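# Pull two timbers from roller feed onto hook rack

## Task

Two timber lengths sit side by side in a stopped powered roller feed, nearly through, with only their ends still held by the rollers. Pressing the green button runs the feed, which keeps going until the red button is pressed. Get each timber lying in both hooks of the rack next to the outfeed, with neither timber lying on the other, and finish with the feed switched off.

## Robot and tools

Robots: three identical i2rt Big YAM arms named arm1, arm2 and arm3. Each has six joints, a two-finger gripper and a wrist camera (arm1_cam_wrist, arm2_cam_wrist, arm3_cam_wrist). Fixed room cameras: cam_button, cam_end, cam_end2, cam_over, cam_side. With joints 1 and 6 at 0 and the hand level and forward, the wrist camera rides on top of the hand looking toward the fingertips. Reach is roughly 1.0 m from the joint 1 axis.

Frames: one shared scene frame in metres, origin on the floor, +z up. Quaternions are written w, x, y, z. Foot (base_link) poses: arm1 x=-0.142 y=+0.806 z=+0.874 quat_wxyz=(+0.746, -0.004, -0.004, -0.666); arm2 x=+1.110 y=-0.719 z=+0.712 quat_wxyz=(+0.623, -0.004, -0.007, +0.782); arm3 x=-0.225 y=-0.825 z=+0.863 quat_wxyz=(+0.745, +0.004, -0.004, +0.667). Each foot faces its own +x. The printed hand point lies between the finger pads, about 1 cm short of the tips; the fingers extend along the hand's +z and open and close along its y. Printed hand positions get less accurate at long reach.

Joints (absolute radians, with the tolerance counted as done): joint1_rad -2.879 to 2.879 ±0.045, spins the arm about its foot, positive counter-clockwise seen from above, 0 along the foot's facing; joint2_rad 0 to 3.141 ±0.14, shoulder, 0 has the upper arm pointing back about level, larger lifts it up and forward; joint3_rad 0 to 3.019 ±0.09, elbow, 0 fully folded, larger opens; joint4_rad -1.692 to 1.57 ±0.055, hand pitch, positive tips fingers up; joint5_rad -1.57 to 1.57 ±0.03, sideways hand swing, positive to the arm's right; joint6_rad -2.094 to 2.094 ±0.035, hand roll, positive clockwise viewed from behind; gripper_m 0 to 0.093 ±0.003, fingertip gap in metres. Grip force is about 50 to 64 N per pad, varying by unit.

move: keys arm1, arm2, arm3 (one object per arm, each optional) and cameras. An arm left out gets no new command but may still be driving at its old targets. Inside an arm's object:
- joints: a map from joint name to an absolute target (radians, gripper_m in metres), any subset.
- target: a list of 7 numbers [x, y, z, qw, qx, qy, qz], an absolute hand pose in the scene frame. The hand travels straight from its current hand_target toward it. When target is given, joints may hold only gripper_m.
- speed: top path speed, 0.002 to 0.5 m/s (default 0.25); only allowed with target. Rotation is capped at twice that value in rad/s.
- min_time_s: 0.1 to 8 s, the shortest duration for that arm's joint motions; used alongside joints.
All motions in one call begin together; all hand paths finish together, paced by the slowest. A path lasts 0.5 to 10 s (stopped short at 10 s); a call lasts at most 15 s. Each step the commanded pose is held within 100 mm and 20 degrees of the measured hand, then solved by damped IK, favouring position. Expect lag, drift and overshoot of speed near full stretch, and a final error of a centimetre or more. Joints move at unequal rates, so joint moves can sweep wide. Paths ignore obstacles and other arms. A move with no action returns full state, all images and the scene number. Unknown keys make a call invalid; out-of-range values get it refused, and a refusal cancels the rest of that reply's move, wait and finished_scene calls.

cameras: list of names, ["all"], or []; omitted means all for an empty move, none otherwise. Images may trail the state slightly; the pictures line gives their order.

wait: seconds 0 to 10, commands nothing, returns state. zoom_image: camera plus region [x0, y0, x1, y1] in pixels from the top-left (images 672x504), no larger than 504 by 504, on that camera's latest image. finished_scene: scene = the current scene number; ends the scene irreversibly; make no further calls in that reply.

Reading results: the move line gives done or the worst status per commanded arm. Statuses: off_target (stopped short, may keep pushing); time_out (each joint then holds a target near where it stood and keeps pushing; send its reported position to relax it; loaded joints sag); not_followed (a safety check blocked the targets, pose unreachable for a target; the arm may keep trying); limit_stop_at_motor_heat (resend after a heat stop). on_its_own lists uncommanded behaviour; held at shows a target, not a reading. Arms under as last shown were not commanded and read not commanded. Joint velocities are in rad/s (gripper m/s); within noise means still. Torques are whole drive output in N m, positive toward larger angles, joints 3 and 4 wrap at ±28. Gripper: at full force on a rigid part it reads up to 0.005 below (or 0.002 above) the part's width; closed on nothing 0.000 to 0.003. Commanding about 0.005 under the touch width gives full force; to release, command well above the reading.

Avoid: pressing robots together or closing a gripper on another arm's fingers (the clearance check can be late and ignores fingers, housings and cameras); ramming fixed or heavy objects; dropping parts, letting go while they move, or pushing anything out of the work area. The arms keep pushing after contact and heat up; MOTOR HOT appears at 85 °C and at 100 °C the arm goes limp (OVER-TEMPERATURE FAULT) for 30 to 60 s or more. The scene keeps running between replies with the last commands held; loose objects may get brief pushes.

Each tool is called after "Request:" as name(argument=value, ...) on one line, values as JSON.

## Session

Request:
move(arm1={"joints": {"joint1_rad": -0.04, "joint2_rad": 2.0, "joint3_rad": 1.9, "joint4_rad": -1.53, "joint5_rad": 0, "joint6_rad": 1.65}}, arm2={"target": [1.0, -0.36, 0.95, 0, 0.7071, -0.7071, 0], "joints": {"gripper_m": 0.0}, "speed": 0.3}, arm3={"joints": {"joint1_rad": -0.02, "joint2_rad": 2.0, "joint3_rad": 1.9, "joint4_rad": -1.53, "joint5_rad": 0, "joint6_rad": -1.68}}, cameras=["all"])

Scene clock: 3.13 s.
Joint torques (N m): arm1=[0.91 -19.08 12.05 -0.44 -0.06 0.07] | arm2=[-3.08 -9.99 9.89 -0.27 -0.06 0.24] | arm3=[-2.43 -16.56 9.89 0.13 -0.09 -0.06]
Heat: arm1: hottest joint2_rad 23 °C; arm2: hottest joint3_rad 23 °C; arm3: hottest joint3_rad 24 °C.
move: arm1 done; arm2 off_target; arm3 done
Joint velocities: within noise
arm1.joint_positions: joint1_rad=-0.047 joint2_rad=+2.002 joint3_rad=+1.876 joint4_rad=-1.520 joint5_rad=+0.003 joint6_rad=+1.643 gripper_m=+0.09397
arm1.joint_status: all done
arm1.hand: x=-0.1032 y=+0.2076 z=+1.0318 quat_wxyz=(+0.032, -0.999, +0.003, +0.003) (m; scene frame)
arm1.hand_target: x=-0.0979 y=+0.2035 z=+1.0419 quat_wxyz=(+0.024, -1.000, +0.003, +0.002) (m; scene frame)
arm1.hand_status: not commanded
arm2.joint_positions: joint1_rad=+0.068 joint2_rad=+1.331 joint3_rad=+1.219 joint4_rad=-1.485 joint5_rad=-0.013 joint6_rad=+0.272 gripper_m=+0.00051
arm2.joint_status: all done
arm2.hand: x=+0.9984 y=-0.3658 z=+0.9367 quat_wxyz=(+0.005, +0.714, -0.700, +0.011) (m; scene frame)
arm2.hand_target: x=+1.0001 y=-0.3603 z=+0.9499 quat_wxyz=(+0.000, +0.707, -0.707, +0.000) (m; scene frame)
arm2.hand_status: off_target (0.015 m and 1.8 deg from the pose sent, 0.367 m and 78.2 deg at the start)
arm3.joint_positions: joint1_rad=-0.013 joint2_rad=+2.002 joint3_rad=+1.880 joint4_rad=-1.521 joint5_rad=-0.002 joint6_rad=-1.671 gripper_m=+0.09397
arm3.joint_status: all done
arm3.hand: x=-0.1505 y=-0.2285 z=+1.0225 quat_wxyz=(+0.029, +0.999, -0.012, -0.005) (m; scene frame)
arm3.hand_target: x=-0.1454 y=-0.2256 z=+1.0310 quat_wxyz=(+0.023, +1.000, -0.011, -0.003) (m; scene frame)
arm3.hand_status: not commanded
pictures: arm1_cam_wrist, arm2_cam_wrist, arm3_cam_wrist, cam_button, cam_end, cam_end2, cam_over, cam_side

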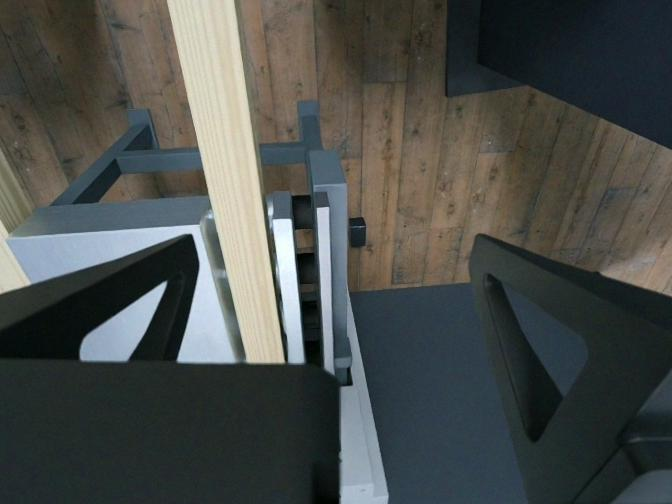

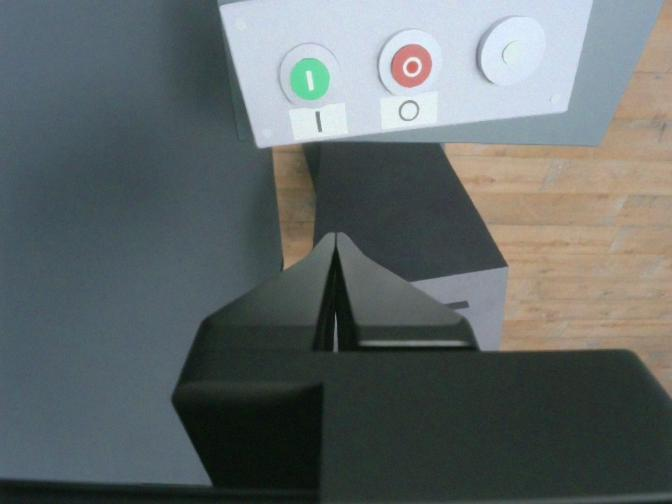

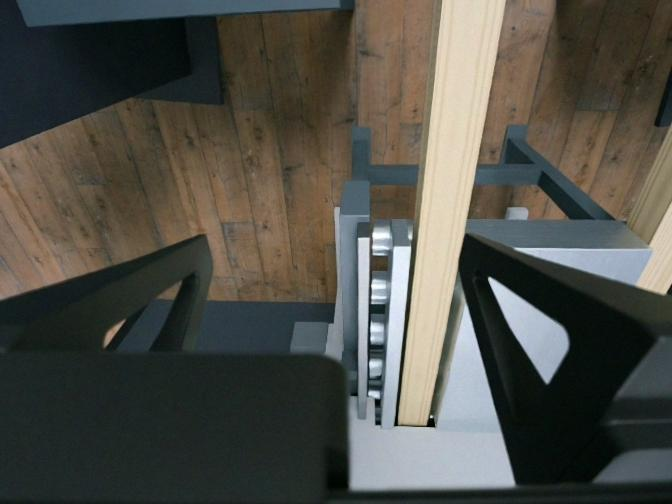

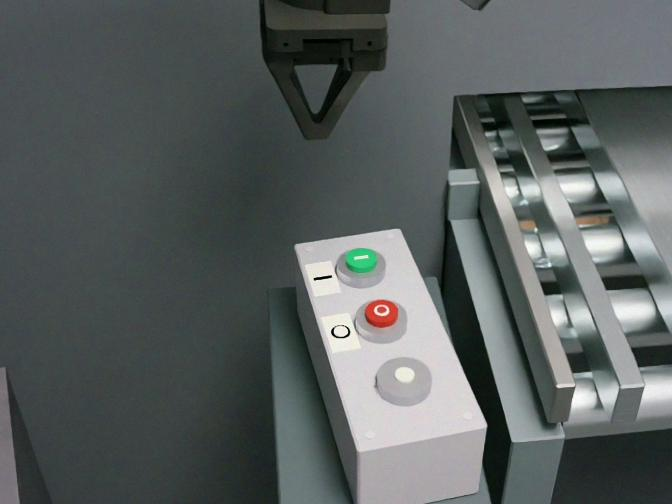

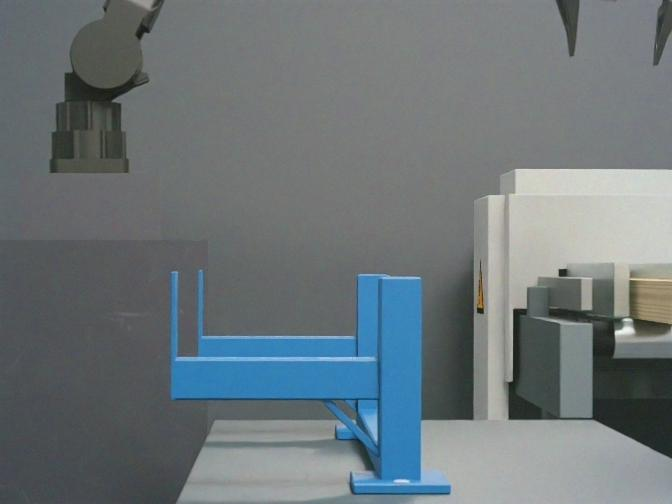

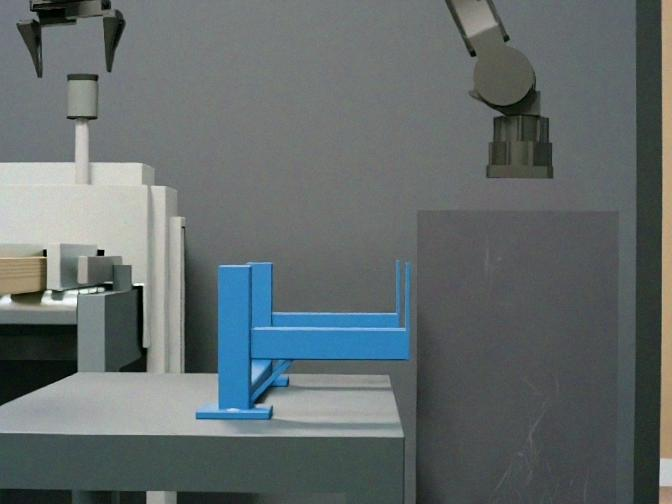

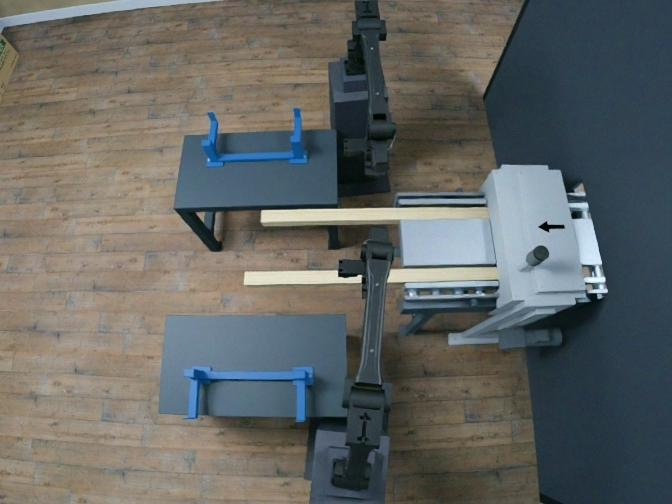

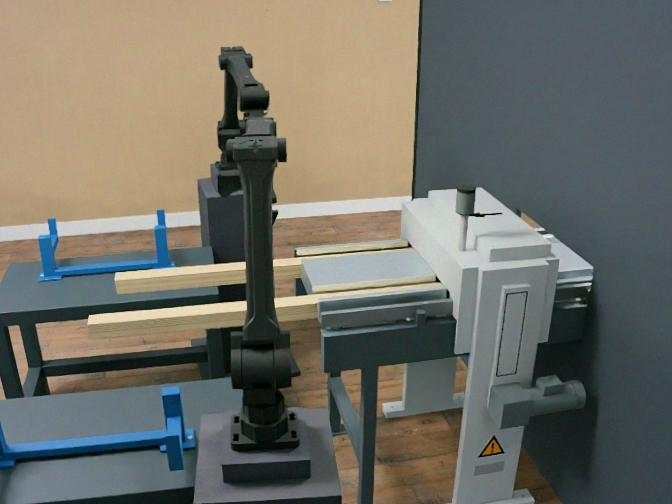

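Request:
move(arm1={"target": [-0.055, 0.110, 0.80, 0, 1, 0, 0], "speed": 0.3}, arm2={"target": [0.979, -0.330, 0.85, 0, 0.7071, -0.7071, 0], "speed": 0.3}, arm3={"target": [-0.075, -0.128, 0.80, 0, 1, 0, 0], "speed": 0.3}, cameras=["arm1_cam_wrist", "arm2_cam_wrist", "arm3_cam_wrist", "cam_button"])

Scene clock: 63.63 s.
Joint torques (N m): arm1=[0.5 -22.07 12.62 0.16 -0.08 0.07] | arm2=[-1.55 -10.81 7.12 0.58 -0.05 0.24] | arm3=[-2.14 -18.67 11.12 0.29 -0.13 -0.06]
Heat: arm1: hottest joint2_rad 27 °C; arm2: hottest joint3_rad 29 °C; arm3: hottest joint3_rad 33 °C.
move: arm1 off_target; arm2 done; arm3 off_target
Joint velocities: within noise
arm1.joint_positions: joint1_rad=+0.005 joint2_rad=+2.433 joint3_rad=+1.976 joint4_rad=-1.161 joint5_rad=+0.002 joint6_rad=+1.689 gripper_m=+0.09397
arm1.joint_status: not commanded
arm1.hand: x=-0.0617 y=+0.1254 z=+0.7909 quat_wxyz=(+0.017, -1.000, +0.000, +0.003) (m; scene frame)
arm1.hand_target: x=-0.0550 y=+0.1107 z=+0.8002 quat_wxyz=(+0.000, -1.000, +0.000, +0.000) (m; scene frame)
arm1.hand_status: off_target (0.019 m and 2.0 deg from the pose sent, 0.256 m and 3.7 deg at the start)
arm2.joint_positions: joint1_rad=+0.079 joint2_rad=+1.465 joint3_rad=+1.130 joint4_rad=-1.241 joint5_rad=-0.013 joint6_rad=+0.305 gripper_m=+0.00051
arm2.joint_status: not commanded
arm2.hand: x=+0.9842 y=-0.3301 z=+0.8534 quat_wxyz=(+0.000, +0.707, -0.707, +0.002) (m; scene frame)
arm2.hand_target: x=+0.9791 y=-0.3300 z=+0.8500 quat_wxyz=(+0.000, +0.707, -0.707, +0.000) (m; scene frame)
arm2.hand_status: done (0.006 m and 0.2 deg from the pose sent, 0.096 m and 1.8 deg at the start)
arm3.joint_positions: joint1_rad=-0.096 joint2_rad=+2.441 joint3_rad=+2.041 joint4_rad=-1.203 joint5_rad=+0.001 joint6_rad=-1.772 gripper_m=+0.09397
arm3.joint_status: not commanded
arm3.hand: x=-0.0808 y=-0.1402 z=+0.7974 quat_wxyz=(+0.010, +1.000, -0.003, -0.003) (m; scene frame)
arm3.hand_target: x=-0.0752 y=-0.1286 z=+0.8002 quat_wxyz=(+0.000, +1.000, +0.000, +0.000) (m; scene frame)
arm3.hand_status: off_target (0.014 m and 1.2 deg from the pose sent, 0.256 m and 3.7 deg at the start)
pictures: arm1_cam_wrist, arm2_cam_wrist, arm3_cam_wrist, cam_button

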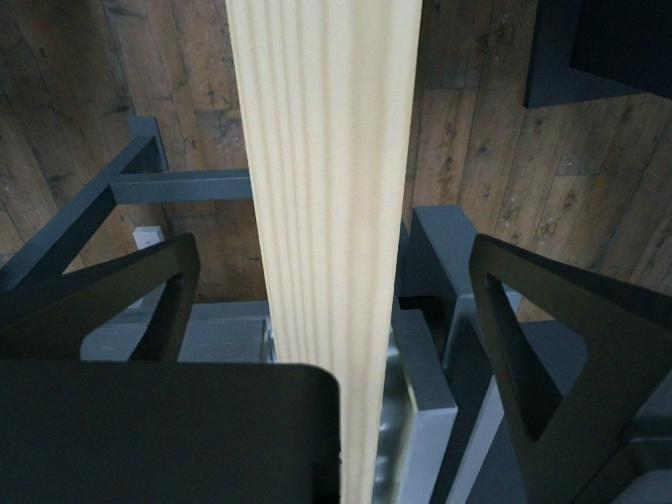

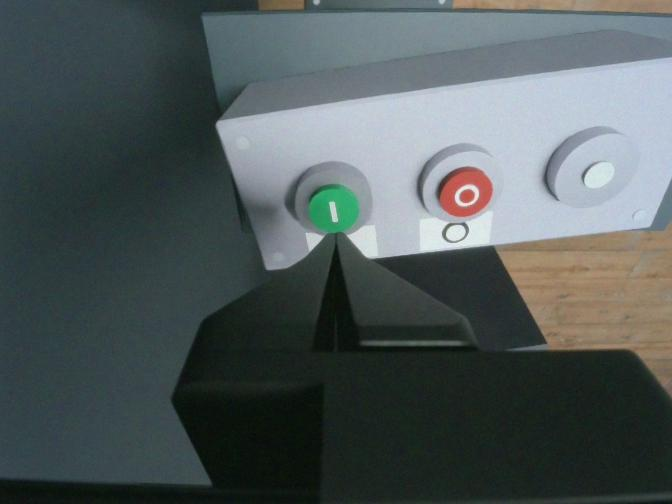

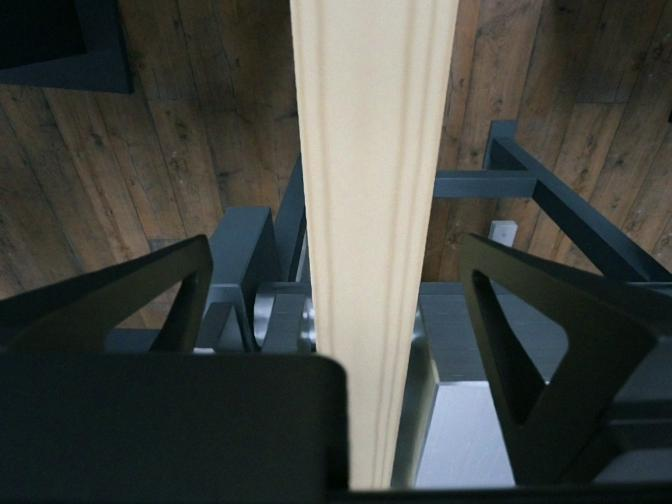

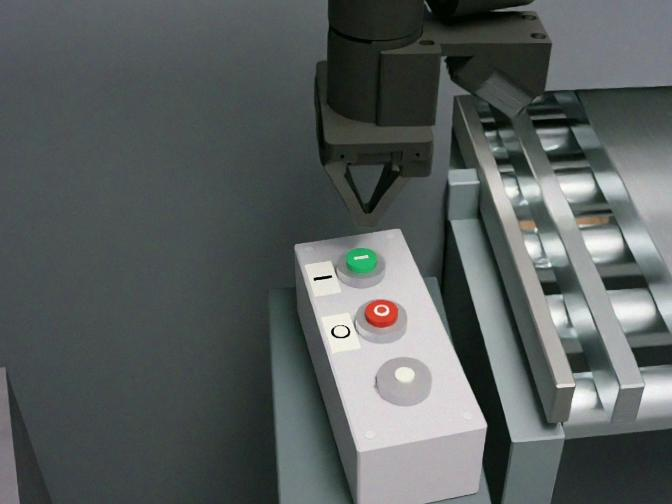

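Request:
move(arm1={"target": [-0.053, 0.109, 0.736, 0, 1, 0, 0], "speed": 0.15}, arm3={"target": [-0.075, -0.1135, 0.733, 0, 1, 0, 0], "speed": 0.15}, cameras=["arm1_cam_wrist", "arm3_cam_wrist"])

Scene clock: 92.73 s.
Joint torques (N m): arm1=[1.08 -21.95 11.99 0.5 -0.07 0.06] | arm2=[-1.55 -10.87 7.12 0.59 -0.05 0.24] | arm3=[-1.79 -19.6 10.82 0.58 -0.13 -0.02]
Heat: arm1: hottest joint2_rad 27 °C; arm2: hottest joint3_rad 29 °C; arm3: hottest joint3_rad 36 °C.
move: arm1 off_target; arm3 off_target
Joint velocities: within noise
arm1.joint_positions: joint1_rad=+0.005 joint2_rad=+2.526 joint3_rad=+1.978 joint4_rad=-1.076 joint5_rad=+0.002 joint6_rad=+1.691 gripper_m=+0.09397
arm1.joint_status: not commanded
arm1.hand: x=-0.0618 y=+0.1262 z=+0.7289 quat_wxyz=(+0.020, -1.000, +0.001, +0.003) (m; scene frame)
arm1.hand_target: x=-0.0529 y=+0.1098 z=+0.7364 quat_wxyz=(+0.000, -1.000, +0.000, +0.000) (m; scene frame)
arm1.hand_status: off_target (0.021 m and 2.4 deg from the pose sent, 0.058 m and 2.0 deg at the start)
arm2: as last shown
arm3.joint_positions: joint1_rad=-0.096 joint2_rad=+2.580 joint3_rad=+2.119 joint4_rad=-1.155 joint5_rad=+0.001 joint6_rad=-1.772 gripper_m=+0.09397
arm3.joint_status: not commanded
arm3.hand: x=-0.0786 y=-0.1292 z=+0.7281 quat_wxyz=(+0.016, +1.000, -0.003, -0.004) (m; scene frame)
arm3.hand_target: x=-0.0752 y=-0.1141 z=+0.7334 quat_wxyz=(+0.000, +1.000, +0.000, +0.000) (m; scene frame)
arm3.hand_status: off_target (0.017 m and 1.9 deg from the pose sent, 0.070 m and 1.2 deg at the start)
pictures: arm1_cam_wrist, arm3_cam_wrist

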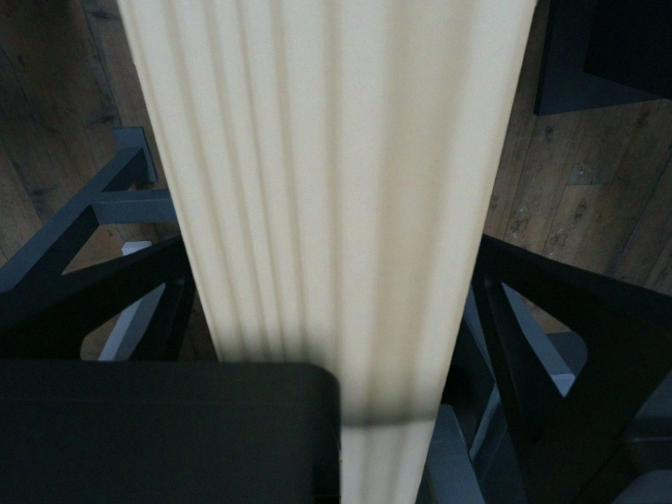

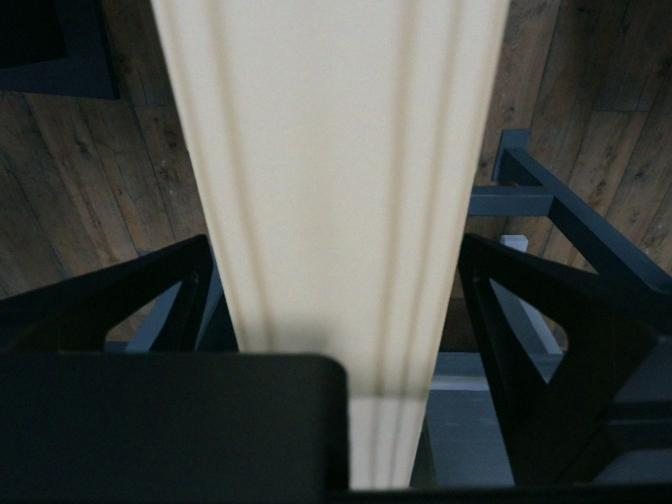

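Request:
move(arm1={"joints": {"gripper_m": 0.042}}, arm3={"joints": {"gripper_m": 0.042}}, arm2={"target": [0.979, -0.335, 0.84, 0, 0.7071, -0.7071, 0], "speed": 0.15})

Request:
move(arm1={"target": [-0.11, 0.110, 0.75, 0, 1, 0, 0], "speed": 0.12}, arm3={"target": [-0.13, -0.1135, 0.75, 0, 1, 0, 0], "speed": 0.12}, arm2={"target": [0.979, -0.334, 0.796, 0, 0.7071, -0.7071, 0], "speed": 0.15}, cameras=["cam_button"])

Request:
move(arm1={"target": [-0.15, 0.112, 0.77, 0, 1, 0, 0], "speed": 0.12}, arm3={"target": [-0.17, -0.1155, 0.77, 0, 1, 0, 0], "speed": 0.12}, arm2={"target": [1.012, -0.325, 0.88, 0, 0.7071, -0.7071, 0], "speed": 0.3}, cameras=["cam_over"])

Request:
move(arm2={"target": [1.037, -0.327, 0.835, 0, 0.7071, -0.7071, 0], "speed": 0.3})

Request:
move(arm2={"target": [1.037, -0.328, 0.796, 0, 0.7071, -0.7071, 0], "speed": 0.15}, cameras=["cam_button", "cam_over", "cam_side", "arm1_cam_wrist", "arm3_cam_wrist"])

Scene clock: 112.67 s.
Joint torques (N m): arm1=[1.08 -22.07 11.95 0.29 -0.16 0.17] | arm2=[-1.55 -10.93 6.87 0.57 -0.05 0.24] | arm3=[-1.79 -19.55 10.78 0.58 -0.15 0.04]
Heat: arm1: hottest joint3_rad 30 °C; arm2: hottest joint3_rad 29 °C; arm3: hottest joint3_rad 36 °C.
move: arm1 off_target; arm2 done; arm3 off_target
Joint velocities: within noise
arm1.joint_positions: joint1_rad=+0.006 joint2_rad=+2.526 joint3_rad=+1.979 joint4_rad=-1.071 joint5_rad=+0.004 joint6_rad=+1.679 gripper_m=+0.04973
arm1.joint_status: gripper_m off_target (ended at +0.04976, target +0.04200)
arm1.hand: x=-0.0619 y=+0.1246 z=+0.7291 quat_wxyz=(+0.017, -1.000, -0.005, +0.004) (m; scene frame)
arm1.hand_target: x=-0.0531 y=+0.1096 z=+0.7365 quat_wxyz=(+0.000, -1.000, +0.000, +0.000) (m; scene frame)
arm1.hand_status: not commanded
arm2.joint_positions: joint1_rad=+0.083 joint2_rad=+1.465 joint3_rad=+1.102 joint4_rad=-1.213 joint5_rad=-0.013 joint6_rad=+0.309 gripper_m=+0.00051
arm2.joint_status: not commanded
arm2.hand: x=+0.9840 y=-0.3342 z=+0.8431 quat_wxyz=(+0.000, +0.707, -0.707, +0.002) (m; scene frame)
arm2.hand_target: x=+0.9791 y=-0.3351 z=+0.8400 quat_wxyz=(+0.000, +0.707, -0.707, +0.000) (m; scene frame)
arm2.hand_status: done (0.006 m and 0.3 deg from the pose sent, 0.015 m and 0.2 deg at the start)
arm3.joint_positions: joint1_rad=-0.096 joint2_rad=+2.580 joint3_rad=+2.120 joint4_rad=-1.154 joint5_rad=+0.001 joint6_rad=-1.777 gripper_m=+0.05099
arm3.joint_status: gripper_m off_target (ended at +0.05101, target +0.04200)
arm3.hand: x=-0.0784 y=-0.1286 z=+0.7284 quat_wxyz=(+0.015, +1.000, +0.000, -0.004) (m; scene frame)
arm3.hand_target: x=-0.0752 y=-0.1141 z=+0.7334 quat_wxyz=(+0.000, +1.000, +0.000, +0.000) (m; scene frame)
arm3.hand_status: not commanded
pictures: none

Scene clock: 114.70 s.
Joint torques (N m): arm1=[1.73 -25 10.03 -0.23 0.41 0.1] | arm2=[-1.55 -8.76 5.39 1.28 -0.04 0.24] | arm3=[-2.43 -25.88 9.2 -0.02 -0.53 0.29]
Heat: arm1: hottest joint3_rad 30 °C; arm2: hottest joint3_rad 29 °C; arm3: hottest joint3_rad 36 °C.
move: arm1 off_target; arm2 off_target; arm3 off_target
Joint velocities: within noise
arm1.joint_positions: joint1_rad=-0.080 joint2_rad=+2.529 joint3_rad=+1.964 joint4_rad=-1.064 joint5_rad=-0.010 joint6_rad=+1.607 gripper_m=+0.04913
arm1.joint_status: not commanded
arm1.hand: x=-0.1176 y=+0.1263 z=+0.7221 quat_wxyz=(+0.024, -1.000, +0.002, -0.005) (m; scene frame)
arm1.hand_target: x=-0.1101 y=+0.1107 z=+0.7499 quat_wxyz=(+0.000, -1.000, +0.000, +0.000) (m; scene frame)
arm1.hand_status: off_target (0.033 m and 2.8 deg from the pose sent, 0.055 m and 2.1 deg at the start)
arm2.joint_positions: joint1_rad=+0.083 joint2_rad=+1.485 joint3_rad=+1.050 joint4_rad=-1.112 joint5_rad=-0.014 joint6_rad=+0.310 gripper_m=+0.00051
arm2.joint_status: not commanded
arm2.hand: x=+0.9830 y=-0.3299 z=+0.8173 quat_wxyz=(-0.006, +0.706, -0.708, -0.011) (m; scene frame)
arm2.hand_target: x=+0.9795 y=-0.3349 z=+0.7968 quat_wxyz=(+0.000, +0.707, -0.707, +0.000) (m; scene frame)
arm2.hand_status: off_target (0.022 m and 1.4 deg from the pose sent, 0.047 m and 0.3 deg at the start)
arm3.joint_positions: joint1_rad=-0.014 joint2_rad=+2.614 joint3_rad=+2.065 joint4_rad=-1.128 joint5_rad=+0.011 joint6_rad=-1.729 gripper_m=+0.05079
arm3.joint_status: not commanded
arm3.hand: x=-0.1373 y=-0.1459 z=+0.6874 quat_wxyz=(+0.048, +0.999, +0.017, -0.002) (m; scene frame)
arm3.hand_target: x=-0.1301 y=-0.1159 z=+0.7492 quat_wxyz=(+0.000, +1.000, +0.000, +0.000) (m; scene frame)
arm3.hand_status: off_target (0.071 m and 5.8 deg from the pose sent, 0.058 m and 1.8 deg at the start)
pictures: cam_button

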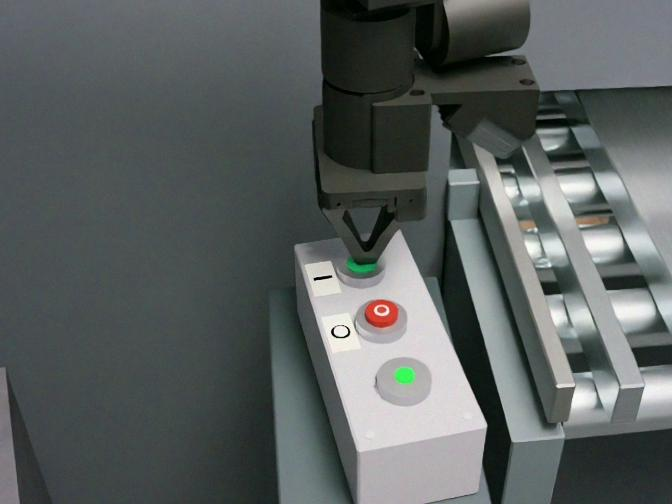

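Scene clock: 115.97 s.
Joint torques (N m): arm1=[0.91 -27.81 10.06 -0.79 0.42 -0.04] | arm2=[-3.02 -11.34 11.37 -0.32 -0.02 0.03] | arm3=[-2.55 -28.4 8.73 -0.5 -0.45 0.45]
Heat: arm1: hottest joint3_rad 30 °C; arm2: hottest joint3_rad 29 °C; arm3: hottest joint3_rad 36 °C.
move: arm1 off_target; arm2 off_target; arm3 off_target
Joint velocities: within noise
arm1.joint_positions: joint1_rad=-0.134 joint2_rad=+2.529 joint3_rad=+1.943 joint4_rad=-1.070 joint5_rad=-0.010 joint6_rad=+1.565 gripper_m=+0.04899
arm1.joint_status: not commanded
arm1.hand: x=-0.1547 y=+0.1369 z=+0.7158 quat_wxyz=(+0.037, -0.999, +0.008, -0.006) (m; scene frame)
arm1.hand_target: x=-0.1500 y=+0.1135 z=+0.7689 quat_wxyz=(+0.000, -1.000, +0.000, +0.000) (m; scene frame)
arm1.hand_status: off_target (0.060 m and 4.4 deg from the pose sent, 0.060 m and 2.7 deg at the start)
arm2.joint_positions: joint1_rad=+0.016 joint2_rad=+1.441 joint3_rad=+1.114 joint4_rad=-1.297 joint5_rad=-0.014 joint6_rad=+0.244 gripper_m=+0.00051
arm2.joint_status: not commanded
arm2.hand: x=+1.0137 y=-0.3430 z=+0.8574 quat_wxyz=(+0.013, +0.706, -0.708, +0.022) (m; scene frame)
arm2.hand_target: x=+1.0123 y=-0.3260 z=+0.8801 quat_wxyz=(+0.000, +0.707, -0.707, +0.000) (m; scene frame)
arm2.hand_status: off_target (0.029 m and 3.0 deg from the pose sent, 0.069 m and 1.4 deg at the start)
arm3.joint_positions: joint1_rad=+0.042 joint2_rad=+2.603 joint3_rad=+2.029 joint4_rad=-1.122 joint5_rad=+0.006 joint6_rad=-1.689 gripper_m=+0.05078
arm3.joint_status: not commanded
arm3.hand: x=-0.1773 y=-0.1529 z=+0.6839 quat_wxyz=(+0.057, +0.998, +0.025, -0.002) (m; scene frame)
arm3.hand_target: x=-0.1702 y=-0.1186 z=+0.7673 quat_wxyz=(+0.000, +1.000, +0.001, -0.001) (m; scene frame)
arm3.hand_status: off_target (0.094 m and 7.1 deg from the pose sent, 0.094 m and 5.8 deg at the start)
pictures: cam_over

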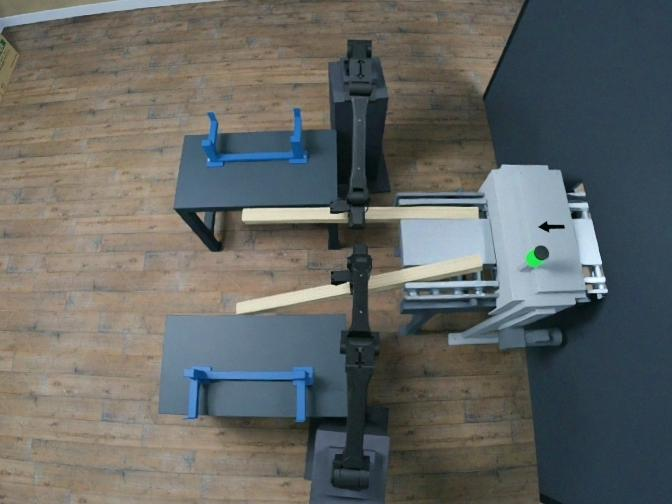

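Scene clock: 117.17 s.
Joint torques (N m): arm1=[1.44 -27.75 10.06 -0.75 0.44 0] | arm2=[-3.08 -10.29 6.95 0.59 -0.01 0.03] | arm3=[-2.49 -28.4 8.73 -0.5 -0.45 0.44]
Heat: arm1: hottest joint2_rad 30 °C; arm2: hottest joint3_rad 29 °C; arm3: hottest joint3_rad 36 °C.
move: arm2 done
Joint velocities: within noise
arm1.joint_positions: joint1_rad=-0.134 joint2_rad=+2.529 joint3_rad=+1.943 joint4_rad=-1.070 joint5_rad=-0.010 joint6_rad=+1.563 gripper_m=+0.04899
arm1.joint_status: not commanded
arm1.hand: x=-0.1547 y=+0.1369 z=+0.7158 quat_wxyz=(+0.037, -0.999, +0.007, -0.006) (m; scene frame)
arm1.hand_target: x=-0.1500 y=+0.1134 z=+0.7689 quat_wxyz=(+0.000, -1.000, +0.000, +0.000) (m; scene frame)
arm1.hand_status: not commanded
arm2.joint_positions: joint1_rad=-0.041 joint2_rad=+1.450 joint3_rad=+1.073 joint4_rad=-1.198 joint5_rad=-0.014 joint6_rad=+0.186 gripper_m=+0.00051
arm2.joint_status: not commanded
arm2.hand: x=+1.0338 y=-0.3289 z=+0.8394 quat_wxyz=(+0.000, +0.706, -0.708, +0.000) (m; scene frame)
arm2.hand_target: x=+1.0369 y=-0.3270 z=+0.8352 quat_wxyz=(+0.000, +0.707, -0.707, +0.000) (m; scene frame)
arm2.hand_status: done (0.006 m and 0.1 deg from the pose sent, 0.036 m and 3.0 deg at the start)
arm3: as last shown
pictures: none

Scene clock: 118.13 s.
Joint torques (N m): arm1=[1.38 -27.81 10.1 -0.8 0.42 -0.02] | arm2=[-2.9 -8.53 5.24 1.44 0 0.05] | arm3=[-2.55 -28.4 8.75 -0.49 -0.46 0.44]
Heat: arm1: hottest joint2_rad 30 °C; arm2: hottest joint3_rad 29 °C; arm3: hottest joint3_rad 36 °C.
move: arm2 off_target
Joint velocities: within noise
arm1, arm3: as last shown
arm2.joint_positions: joint1_rad=-0.041 joint2_rad=+1.467 joint3_rad=+1.028 joint4_rad=-1.114 joint5_rad=-0.015 joint6_rad=+0.186 gripper_m=+0.00051
arm2.joint_status: not commanded
arm2.hand: x=+1.0336 y=-0.3264 z=+0.8171 quat_wxyz=(-0.006, +0.707, -0.708, -0.009) (m; scene frame)
arm2.hand_target: x=+1.0370 y=-0.3290 z=+0.7968 quat_wxyz=(+0.000, +0.707, -0.707, +0.000) (m; scene frame)
arm2.hand_status: off_target (0.021 m and 1.2 deg from the pose sent, 0.043 m and 0.1 deg at the start)
pictures: arm1_cam_wrist, arm3_cam_wrist, cam_button, cam_over, cam_side

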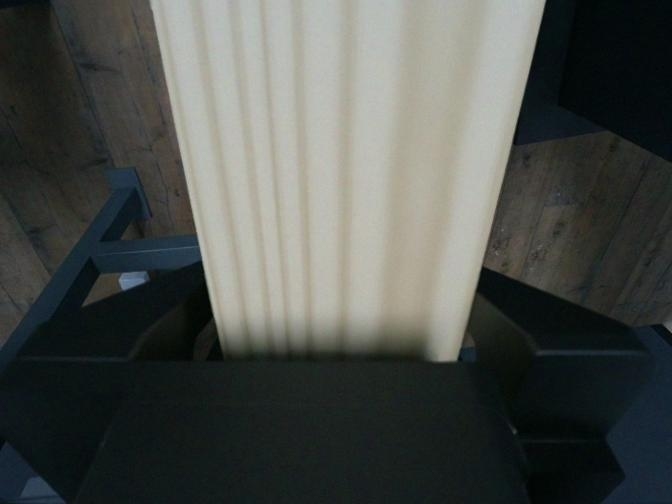

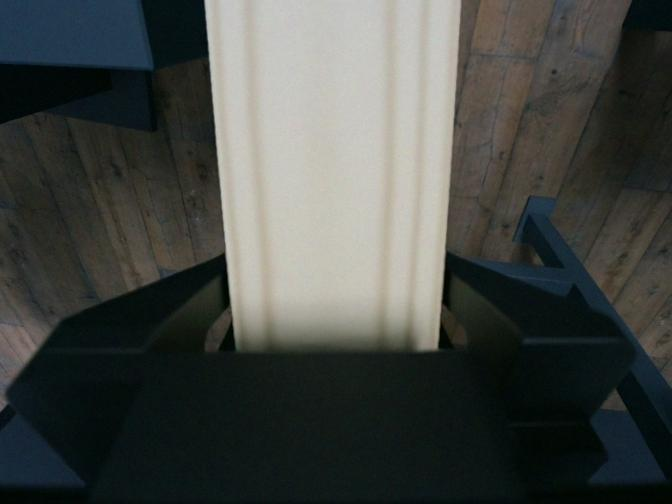

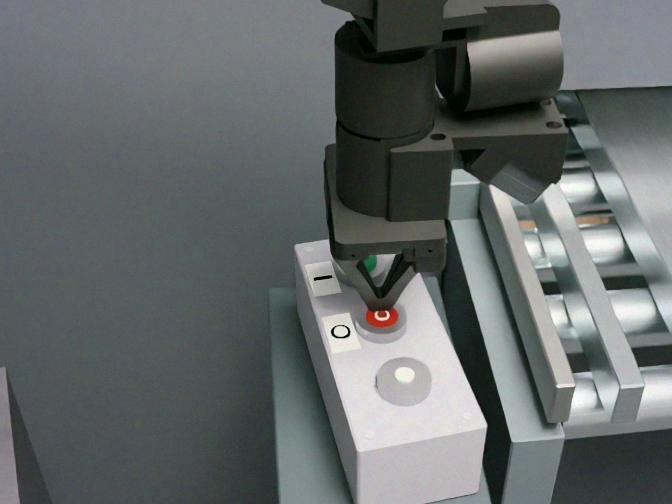

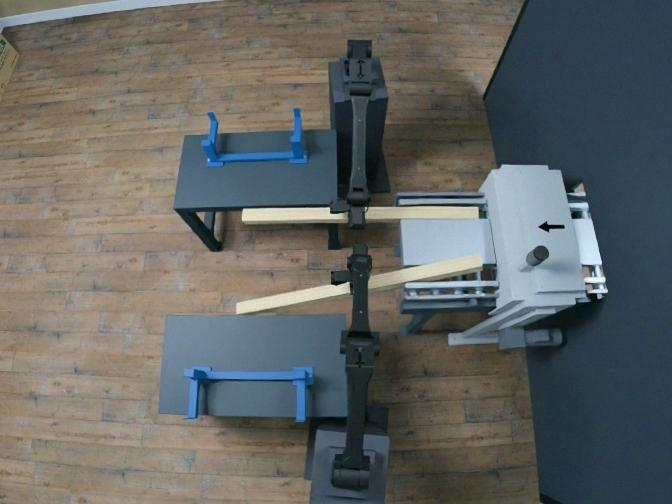

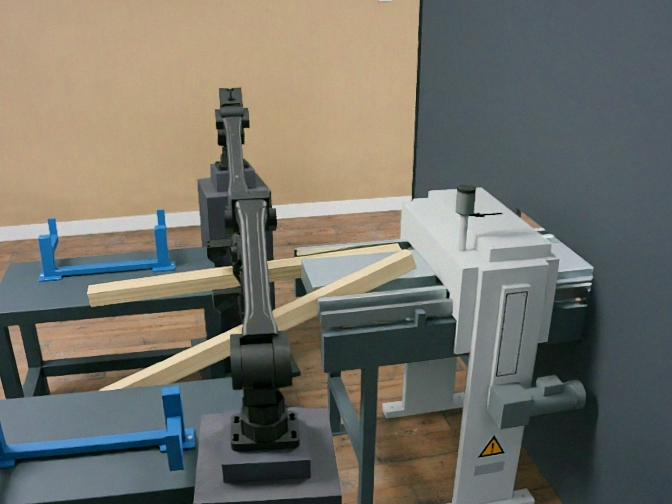

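Request:
move(arm1={"target": [-0.25, 0.12, 0.82, 0.04, 0.996, -0.003, -0.05], "speed": 0.15}, arm3={"target": [-0.27, -0.105, 0.84, -0.05, 0.993, 0.006, -0.10], "speed": 0.15}, arm2={"target": [1.037, -0.33, 0.9, 0, 0.7071, -0.7071, 0], "speed": 0.15}, cameras=["cam_over", "cam_side", "cam_button", "cam_end", "cam_end2"])

Scene clock: 151.33 s.
Joint torques (N m): arm1=[0.56 -29.45 10.06 -0.29 0.18 -0.47] | arm2=[-3.08 -10.46 11.56 -0.31 0.03 0.03] | arm3=[-1.96 -27.52 9.88 -0.08 -0.8 0.63]
Heat: arm1: hottest joint2_rad 38 °C; arm2: hottest joint3_rad 28 °C; arm3: hottest joint2_rad 35 °C.
move: arm1 off_target; arm2 off_target; arm3 off_target
Joint velocities: within noise
arm1.joint_positions: joint1_rad=-0.245 joint2_rad=+2.432 joint3_rad=+1.834 joint4_rad=-1.005 joint5_rad=+0.093 joint6_rad=+1.494 gripper_m=+0.04892
arm1.joint_status: not commanded
arm1.hand: x=-0.2452 y=+0.1516 z=+0.7448 quat_wxyz=(+0.015, -0.999, +0.027, +0.044) (m; scene frame)
arm1.hand_target: x=-0.2498 y=+0.1227 z=+0.8180 quat_wxyz=(-0.040, -0.998, +0.004, +0.052) (m; scene frame)
arm1.hand_status: off_target (0.082 m and 6.9 deg from the pose sent, 0.142 m and 10.9 deg at the start)
arm2.joint_positions: joint1_rad=-0.041 joint2_rad=+1.399 joint3_rad=+1.127 joint4_rad=-1.350 joint5_rad=-0.015 joint6_rad=+0.185 gripper_m=+0.00051
arm2.joint_status: not commanded
arm2.hand: x=+1.0366 y=-0.3474 z=+0.8784 quat_wxyz=(+0.014, +0.706, -0.707, +0.020) (m; scene frame)
arm2.hand_target: x=+1.0371 y=-0.3310 z=+0.9000 quat_wxyz=(+0.000, +0.707, -0.707, +0.000) (m; scene frame)
arm2.hand_status: off_target (0.028 m and 2.7 deg from the pose sent, 0.083 m and 1.2 deg at the start)
arm3.joint_positions: joint1_rad=+0.126 joint2_rad=+2.468 joint3_rad=+1.884 joint4_rad=-1.032 joint5_rad=-0.190 joint6_rad=-1.618 gripper_m=+0.05078
arm3.joint_status: not commanded
arm3.hand: x=-0.2675 y=-0.1561 z=+0.7296 quat_wxyz=(+0.015, +0.995, +0.030, -0.094) (m; scene frame)
arm3.hand_target: x=-0.2694 y=-0.1187 z=+0.8183 quat_wxyz=(-0.050, +0.994, +0.007, -0.102) (m; scene frame)
arm3.hand_status: off_target (0.122 m and 7.9 deg from the pose sent, 0.188 m and 16.8 deg at the start; pose on its path clipped on 45 of 49 steps)
pictures: cam_button, cam_end, cam_end2, cam_over, cam_side

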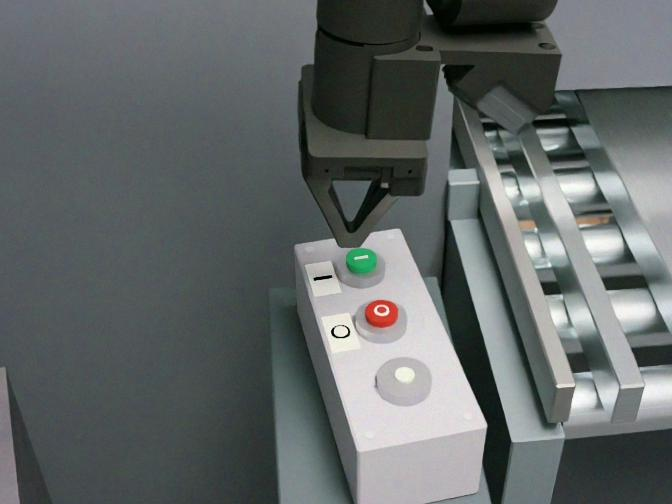

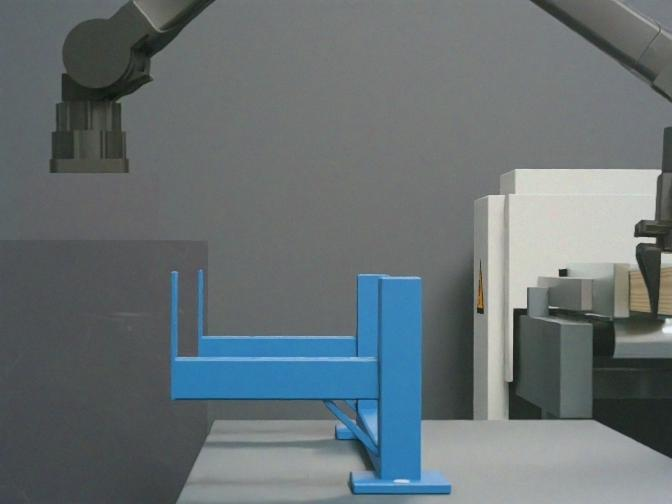

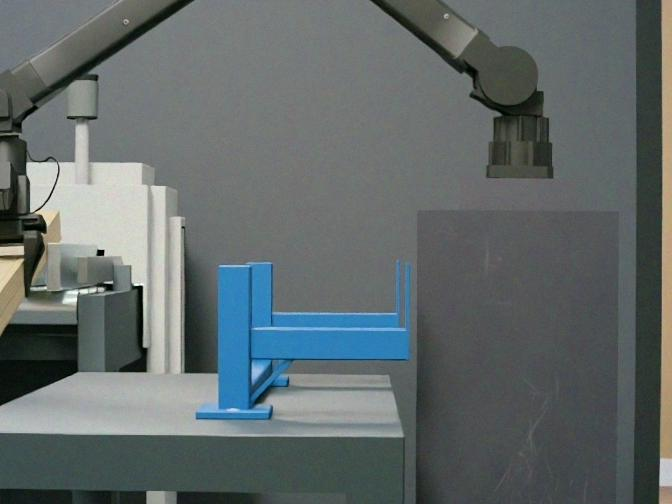

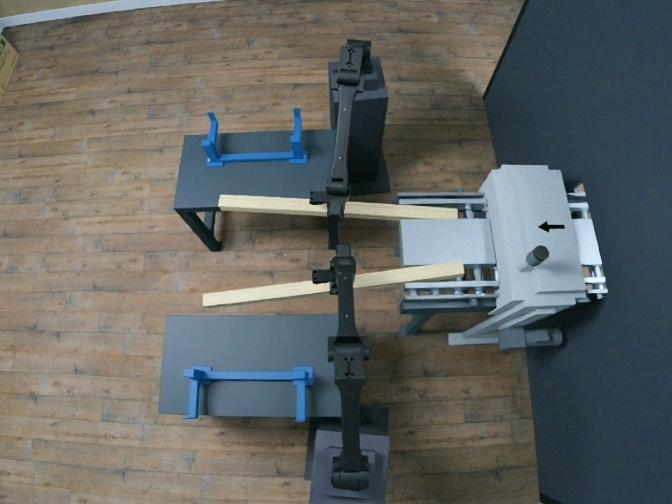

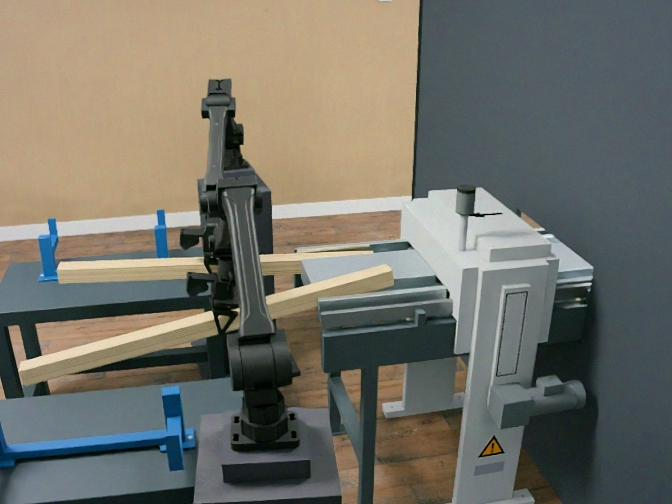

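Request:
move(arm1={"target": [-0.30, 0.24, 0.96, 0.04, 0.996, -0.003, -0.04], "speed": 0.18}, arm3={"target": [-0.32, -0.22, 0.97, -0.05, 0.984, 0.009, -0.174], "speed": 0.18}, cameras=["cam_over", "cam_side", "cam_end", "cam_end2"])

Scene clock: 171.60 s.
Joint torques (N m): arm1=[0.5 -23.71 12.55 -0.24 0.01 0.06] | arm2=[-3.08 -10.46 11.56 -0.31 0.03 0.03] | arm3=[-1.26 -22.48 13.72 0.03 -1.25 0.1]
Heat: arm1: hottest joint2_rad 36 °C; arm2: hottest joint3_rad 29 °C; arm3: hottest joint3_rad 37 °C.
move: arm1 off_target; arm3 off_target
Joint velocities: within noise
arm1.joint_positions: joint1_rad=-0.363 joint2_rad=+1.986 joint3_rad=+1.483 joint4_rad=-1.099 joint5_rad=+0.063 joint6_rad=+1.324 gripper_m=+0.04873
arm1.joint_status: not commanded
arm1.hand: x=-0.2925 y=+0.2631 z=+0.8983 quat_wxyz=(+0.016, -1.000, +0.001, +0.026) (m; scene frame)
arm1.hand_target: x=-0.2992 y=+0.2428 z=+0.9591 quat_wxyz=(-0.040, -0.998, +0.003, +0.040) (m; scene frame)
arm1.hand_status: off_target (0.066 m and 6.7 deg from the pose sent, 0.239 m and 6.9 deg at the start; pose on its path clipped on 43 of 93 steps)
arm2: as last shown
arm3.joint_positions: joint1_rad=+0.161 joint2_rad=+2.014 joint3_rad=+1.459 joint4_rad=-1.082 joint5_rad=-0.321 joint6_rad=-1.518 gripper_m=+0.05078
arm3.joint_status: not commanded
arm3.hand: x=-0.3073 y=-0.2739 z=+0.8734 quat_wxyz=(+0.034, +0.987, -0.005, -0.158) (m; scene frame)
arm3.hand_target: x=-0.3180 y=-0.2339 z=+0.9604 quat_wxyz=(-0.050, +0.983, +0.010, -0.174) (m; scene frame)
arm3.hand_status: off_target (0.111 m and 10.0 deg from the pose sent, 0.254 m and 12.1 deg at the start; pose on its path clipped on 91 of 93 steps)
pictures: cam_end, cam_end2, cam_over, cam_side

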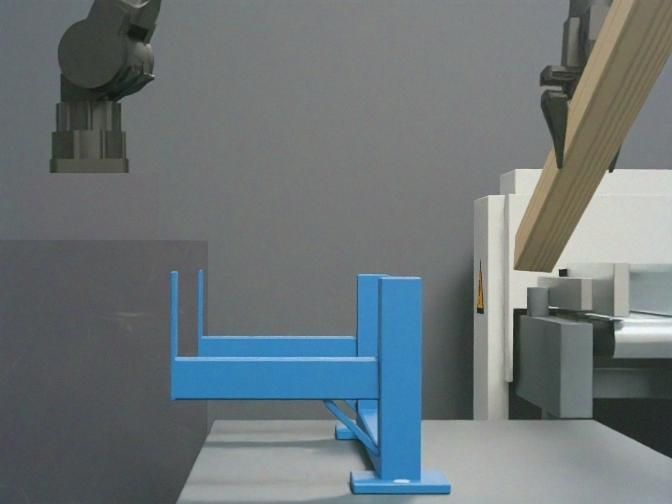

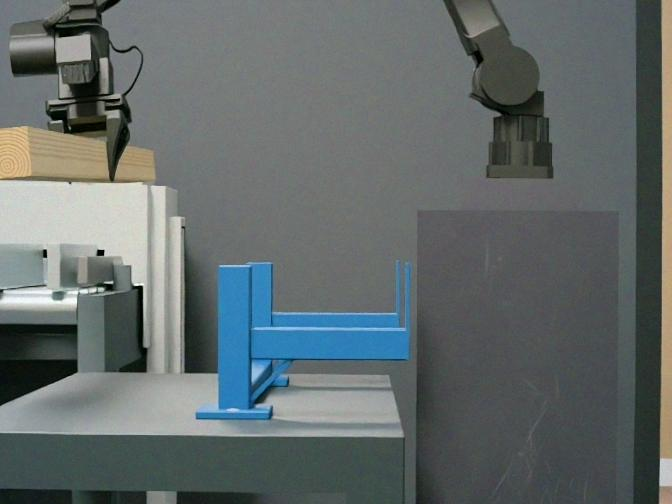

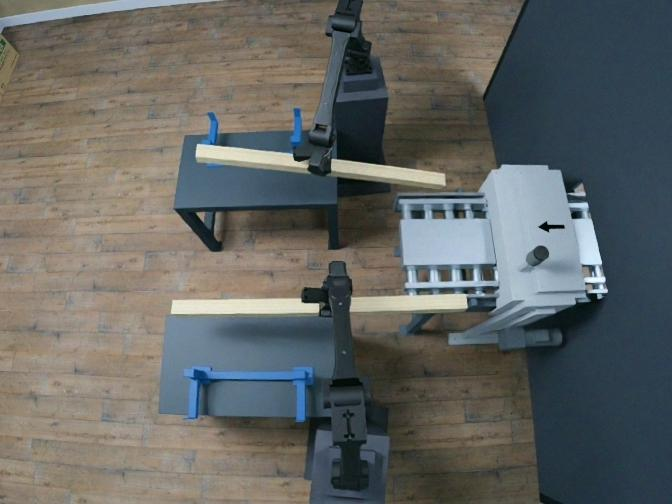

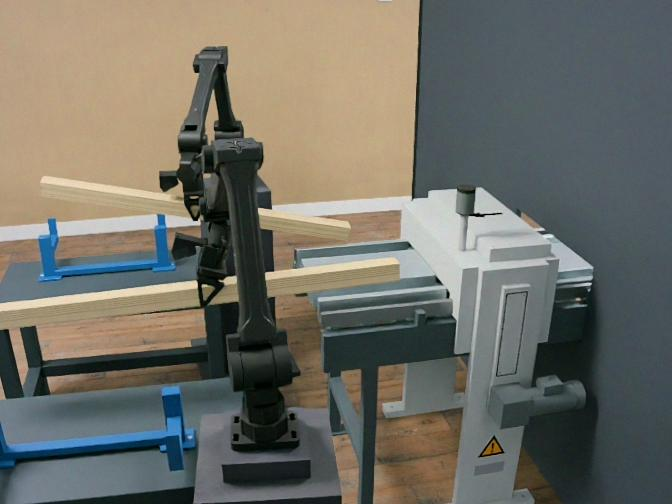

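Request:
move(arm1={"target": [-0.62, 0.565, 0.945, 0.043, 0.9965, 0.003, 0.06], "speed": 0.15, "joints": {"gripper_m": 0.035}}, arm3={"target": [-0.587, -0.560, 0.945, -0.043, 0.977, 0.009, -0.205], "speed": 0.15, "joints": {"gripper_m": 0.035}}, cameras=["cam_over", "cam_side", "cam_end", "cam_end2"])

Scene clock: 214.90 s.
Joint torques (N m): arm1=[1.08 -19.78 15.83 -1.42 -0.44 -0.05] | arm2=[-3.08 -10.52 11.58 -0.32 0.03 0.03] | arm3=[-1.79 -13.98 10.07 2.3 -0.7 0.11]
Heat: arm1: hottest joint2_rad 39 °C; arm2: hottest joint3_rad 31 °C; arm3: hottest joint3_rad 43 °C.
move: arm1 off_target; arm3 off_target
Joint velocities: within noise
arm1.joint_positions: joint1_rad=-1.256 joint2_rad=+1.927 joint3_rad=+1.377 joint4_rad=-1.201 joint5_rad=-0.107 joint6_rad=+0.427 gripper_m=+0.04873
arm1.joint_status: gripper_m off_target (ended at +0.04873, target +0.03500)
arm1.hand: x=-0.5880 y=+0.5834 z=+0.8947 quat_wxyz=(-0.017, -0.994, +0.004, -0.105) (m; scene frame)
arm1.hand_target: x=-0.6165 y=+0.5667 z=+0.9456 quat_wxyz=(-0.043, -0.997, -0.003, -0.059) (m; scene frame)
arm1.hand_status: off_target (0.062 m and 6.0 deg from the pose sent, 0.448 m and 12.0 deg at the start)
arm2: as last shown
arm3.joint_positions: joint1_rad=+0.966 joint2_rad=+1.507 joint3_rad=+0.817 joint4_rad=-0.670 joint5_rad=-0.201 joint6_rad=-0.699 gripper_m=+0.05078
arm3.joint_status: gripper_m off_target (ended at +0.05078, target +0.03500)
arm3.hand: x=-0.5576 y=-0.5815 z=+0.8962 quat_wxyz=(+0.002, +0.990, +0.003, -0.144) (m; scene frame)
arm3.hand_target: x=-0.5846 y=-0.5619 z=+0.9456 quat_wxyz=(-0.043, +0.978, +0.010, -0.205) (m; scene frame)
arm3.hand_status: off_target (0.061 m and 8.8 deg from the pose sent, 0.407 m and 10.6 deg at the start)
pictures: cam_end, cam_end2, cam_over, cam_side

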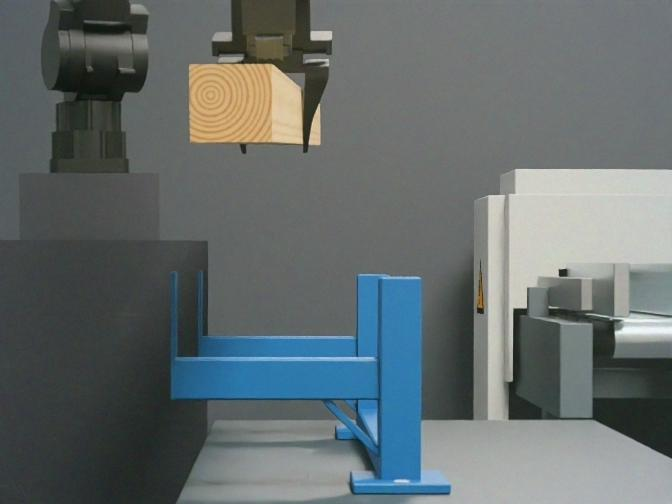

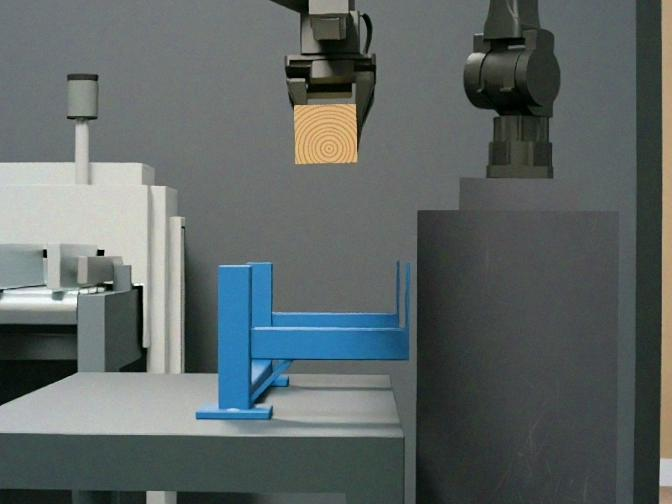

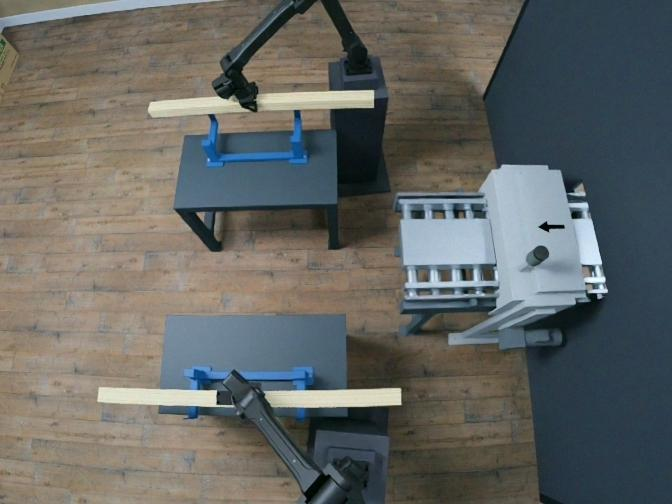

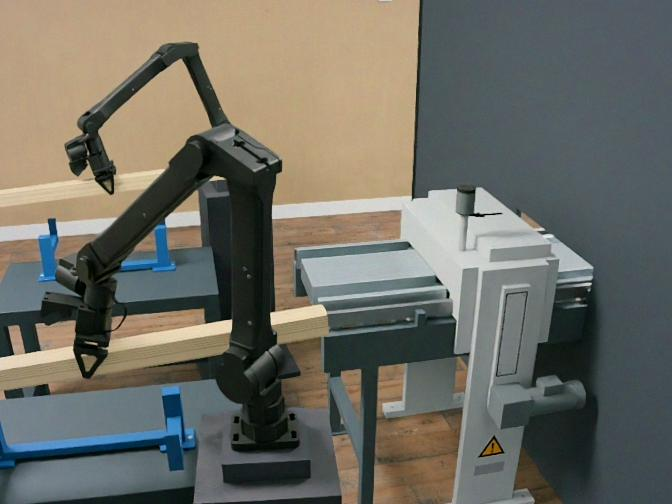

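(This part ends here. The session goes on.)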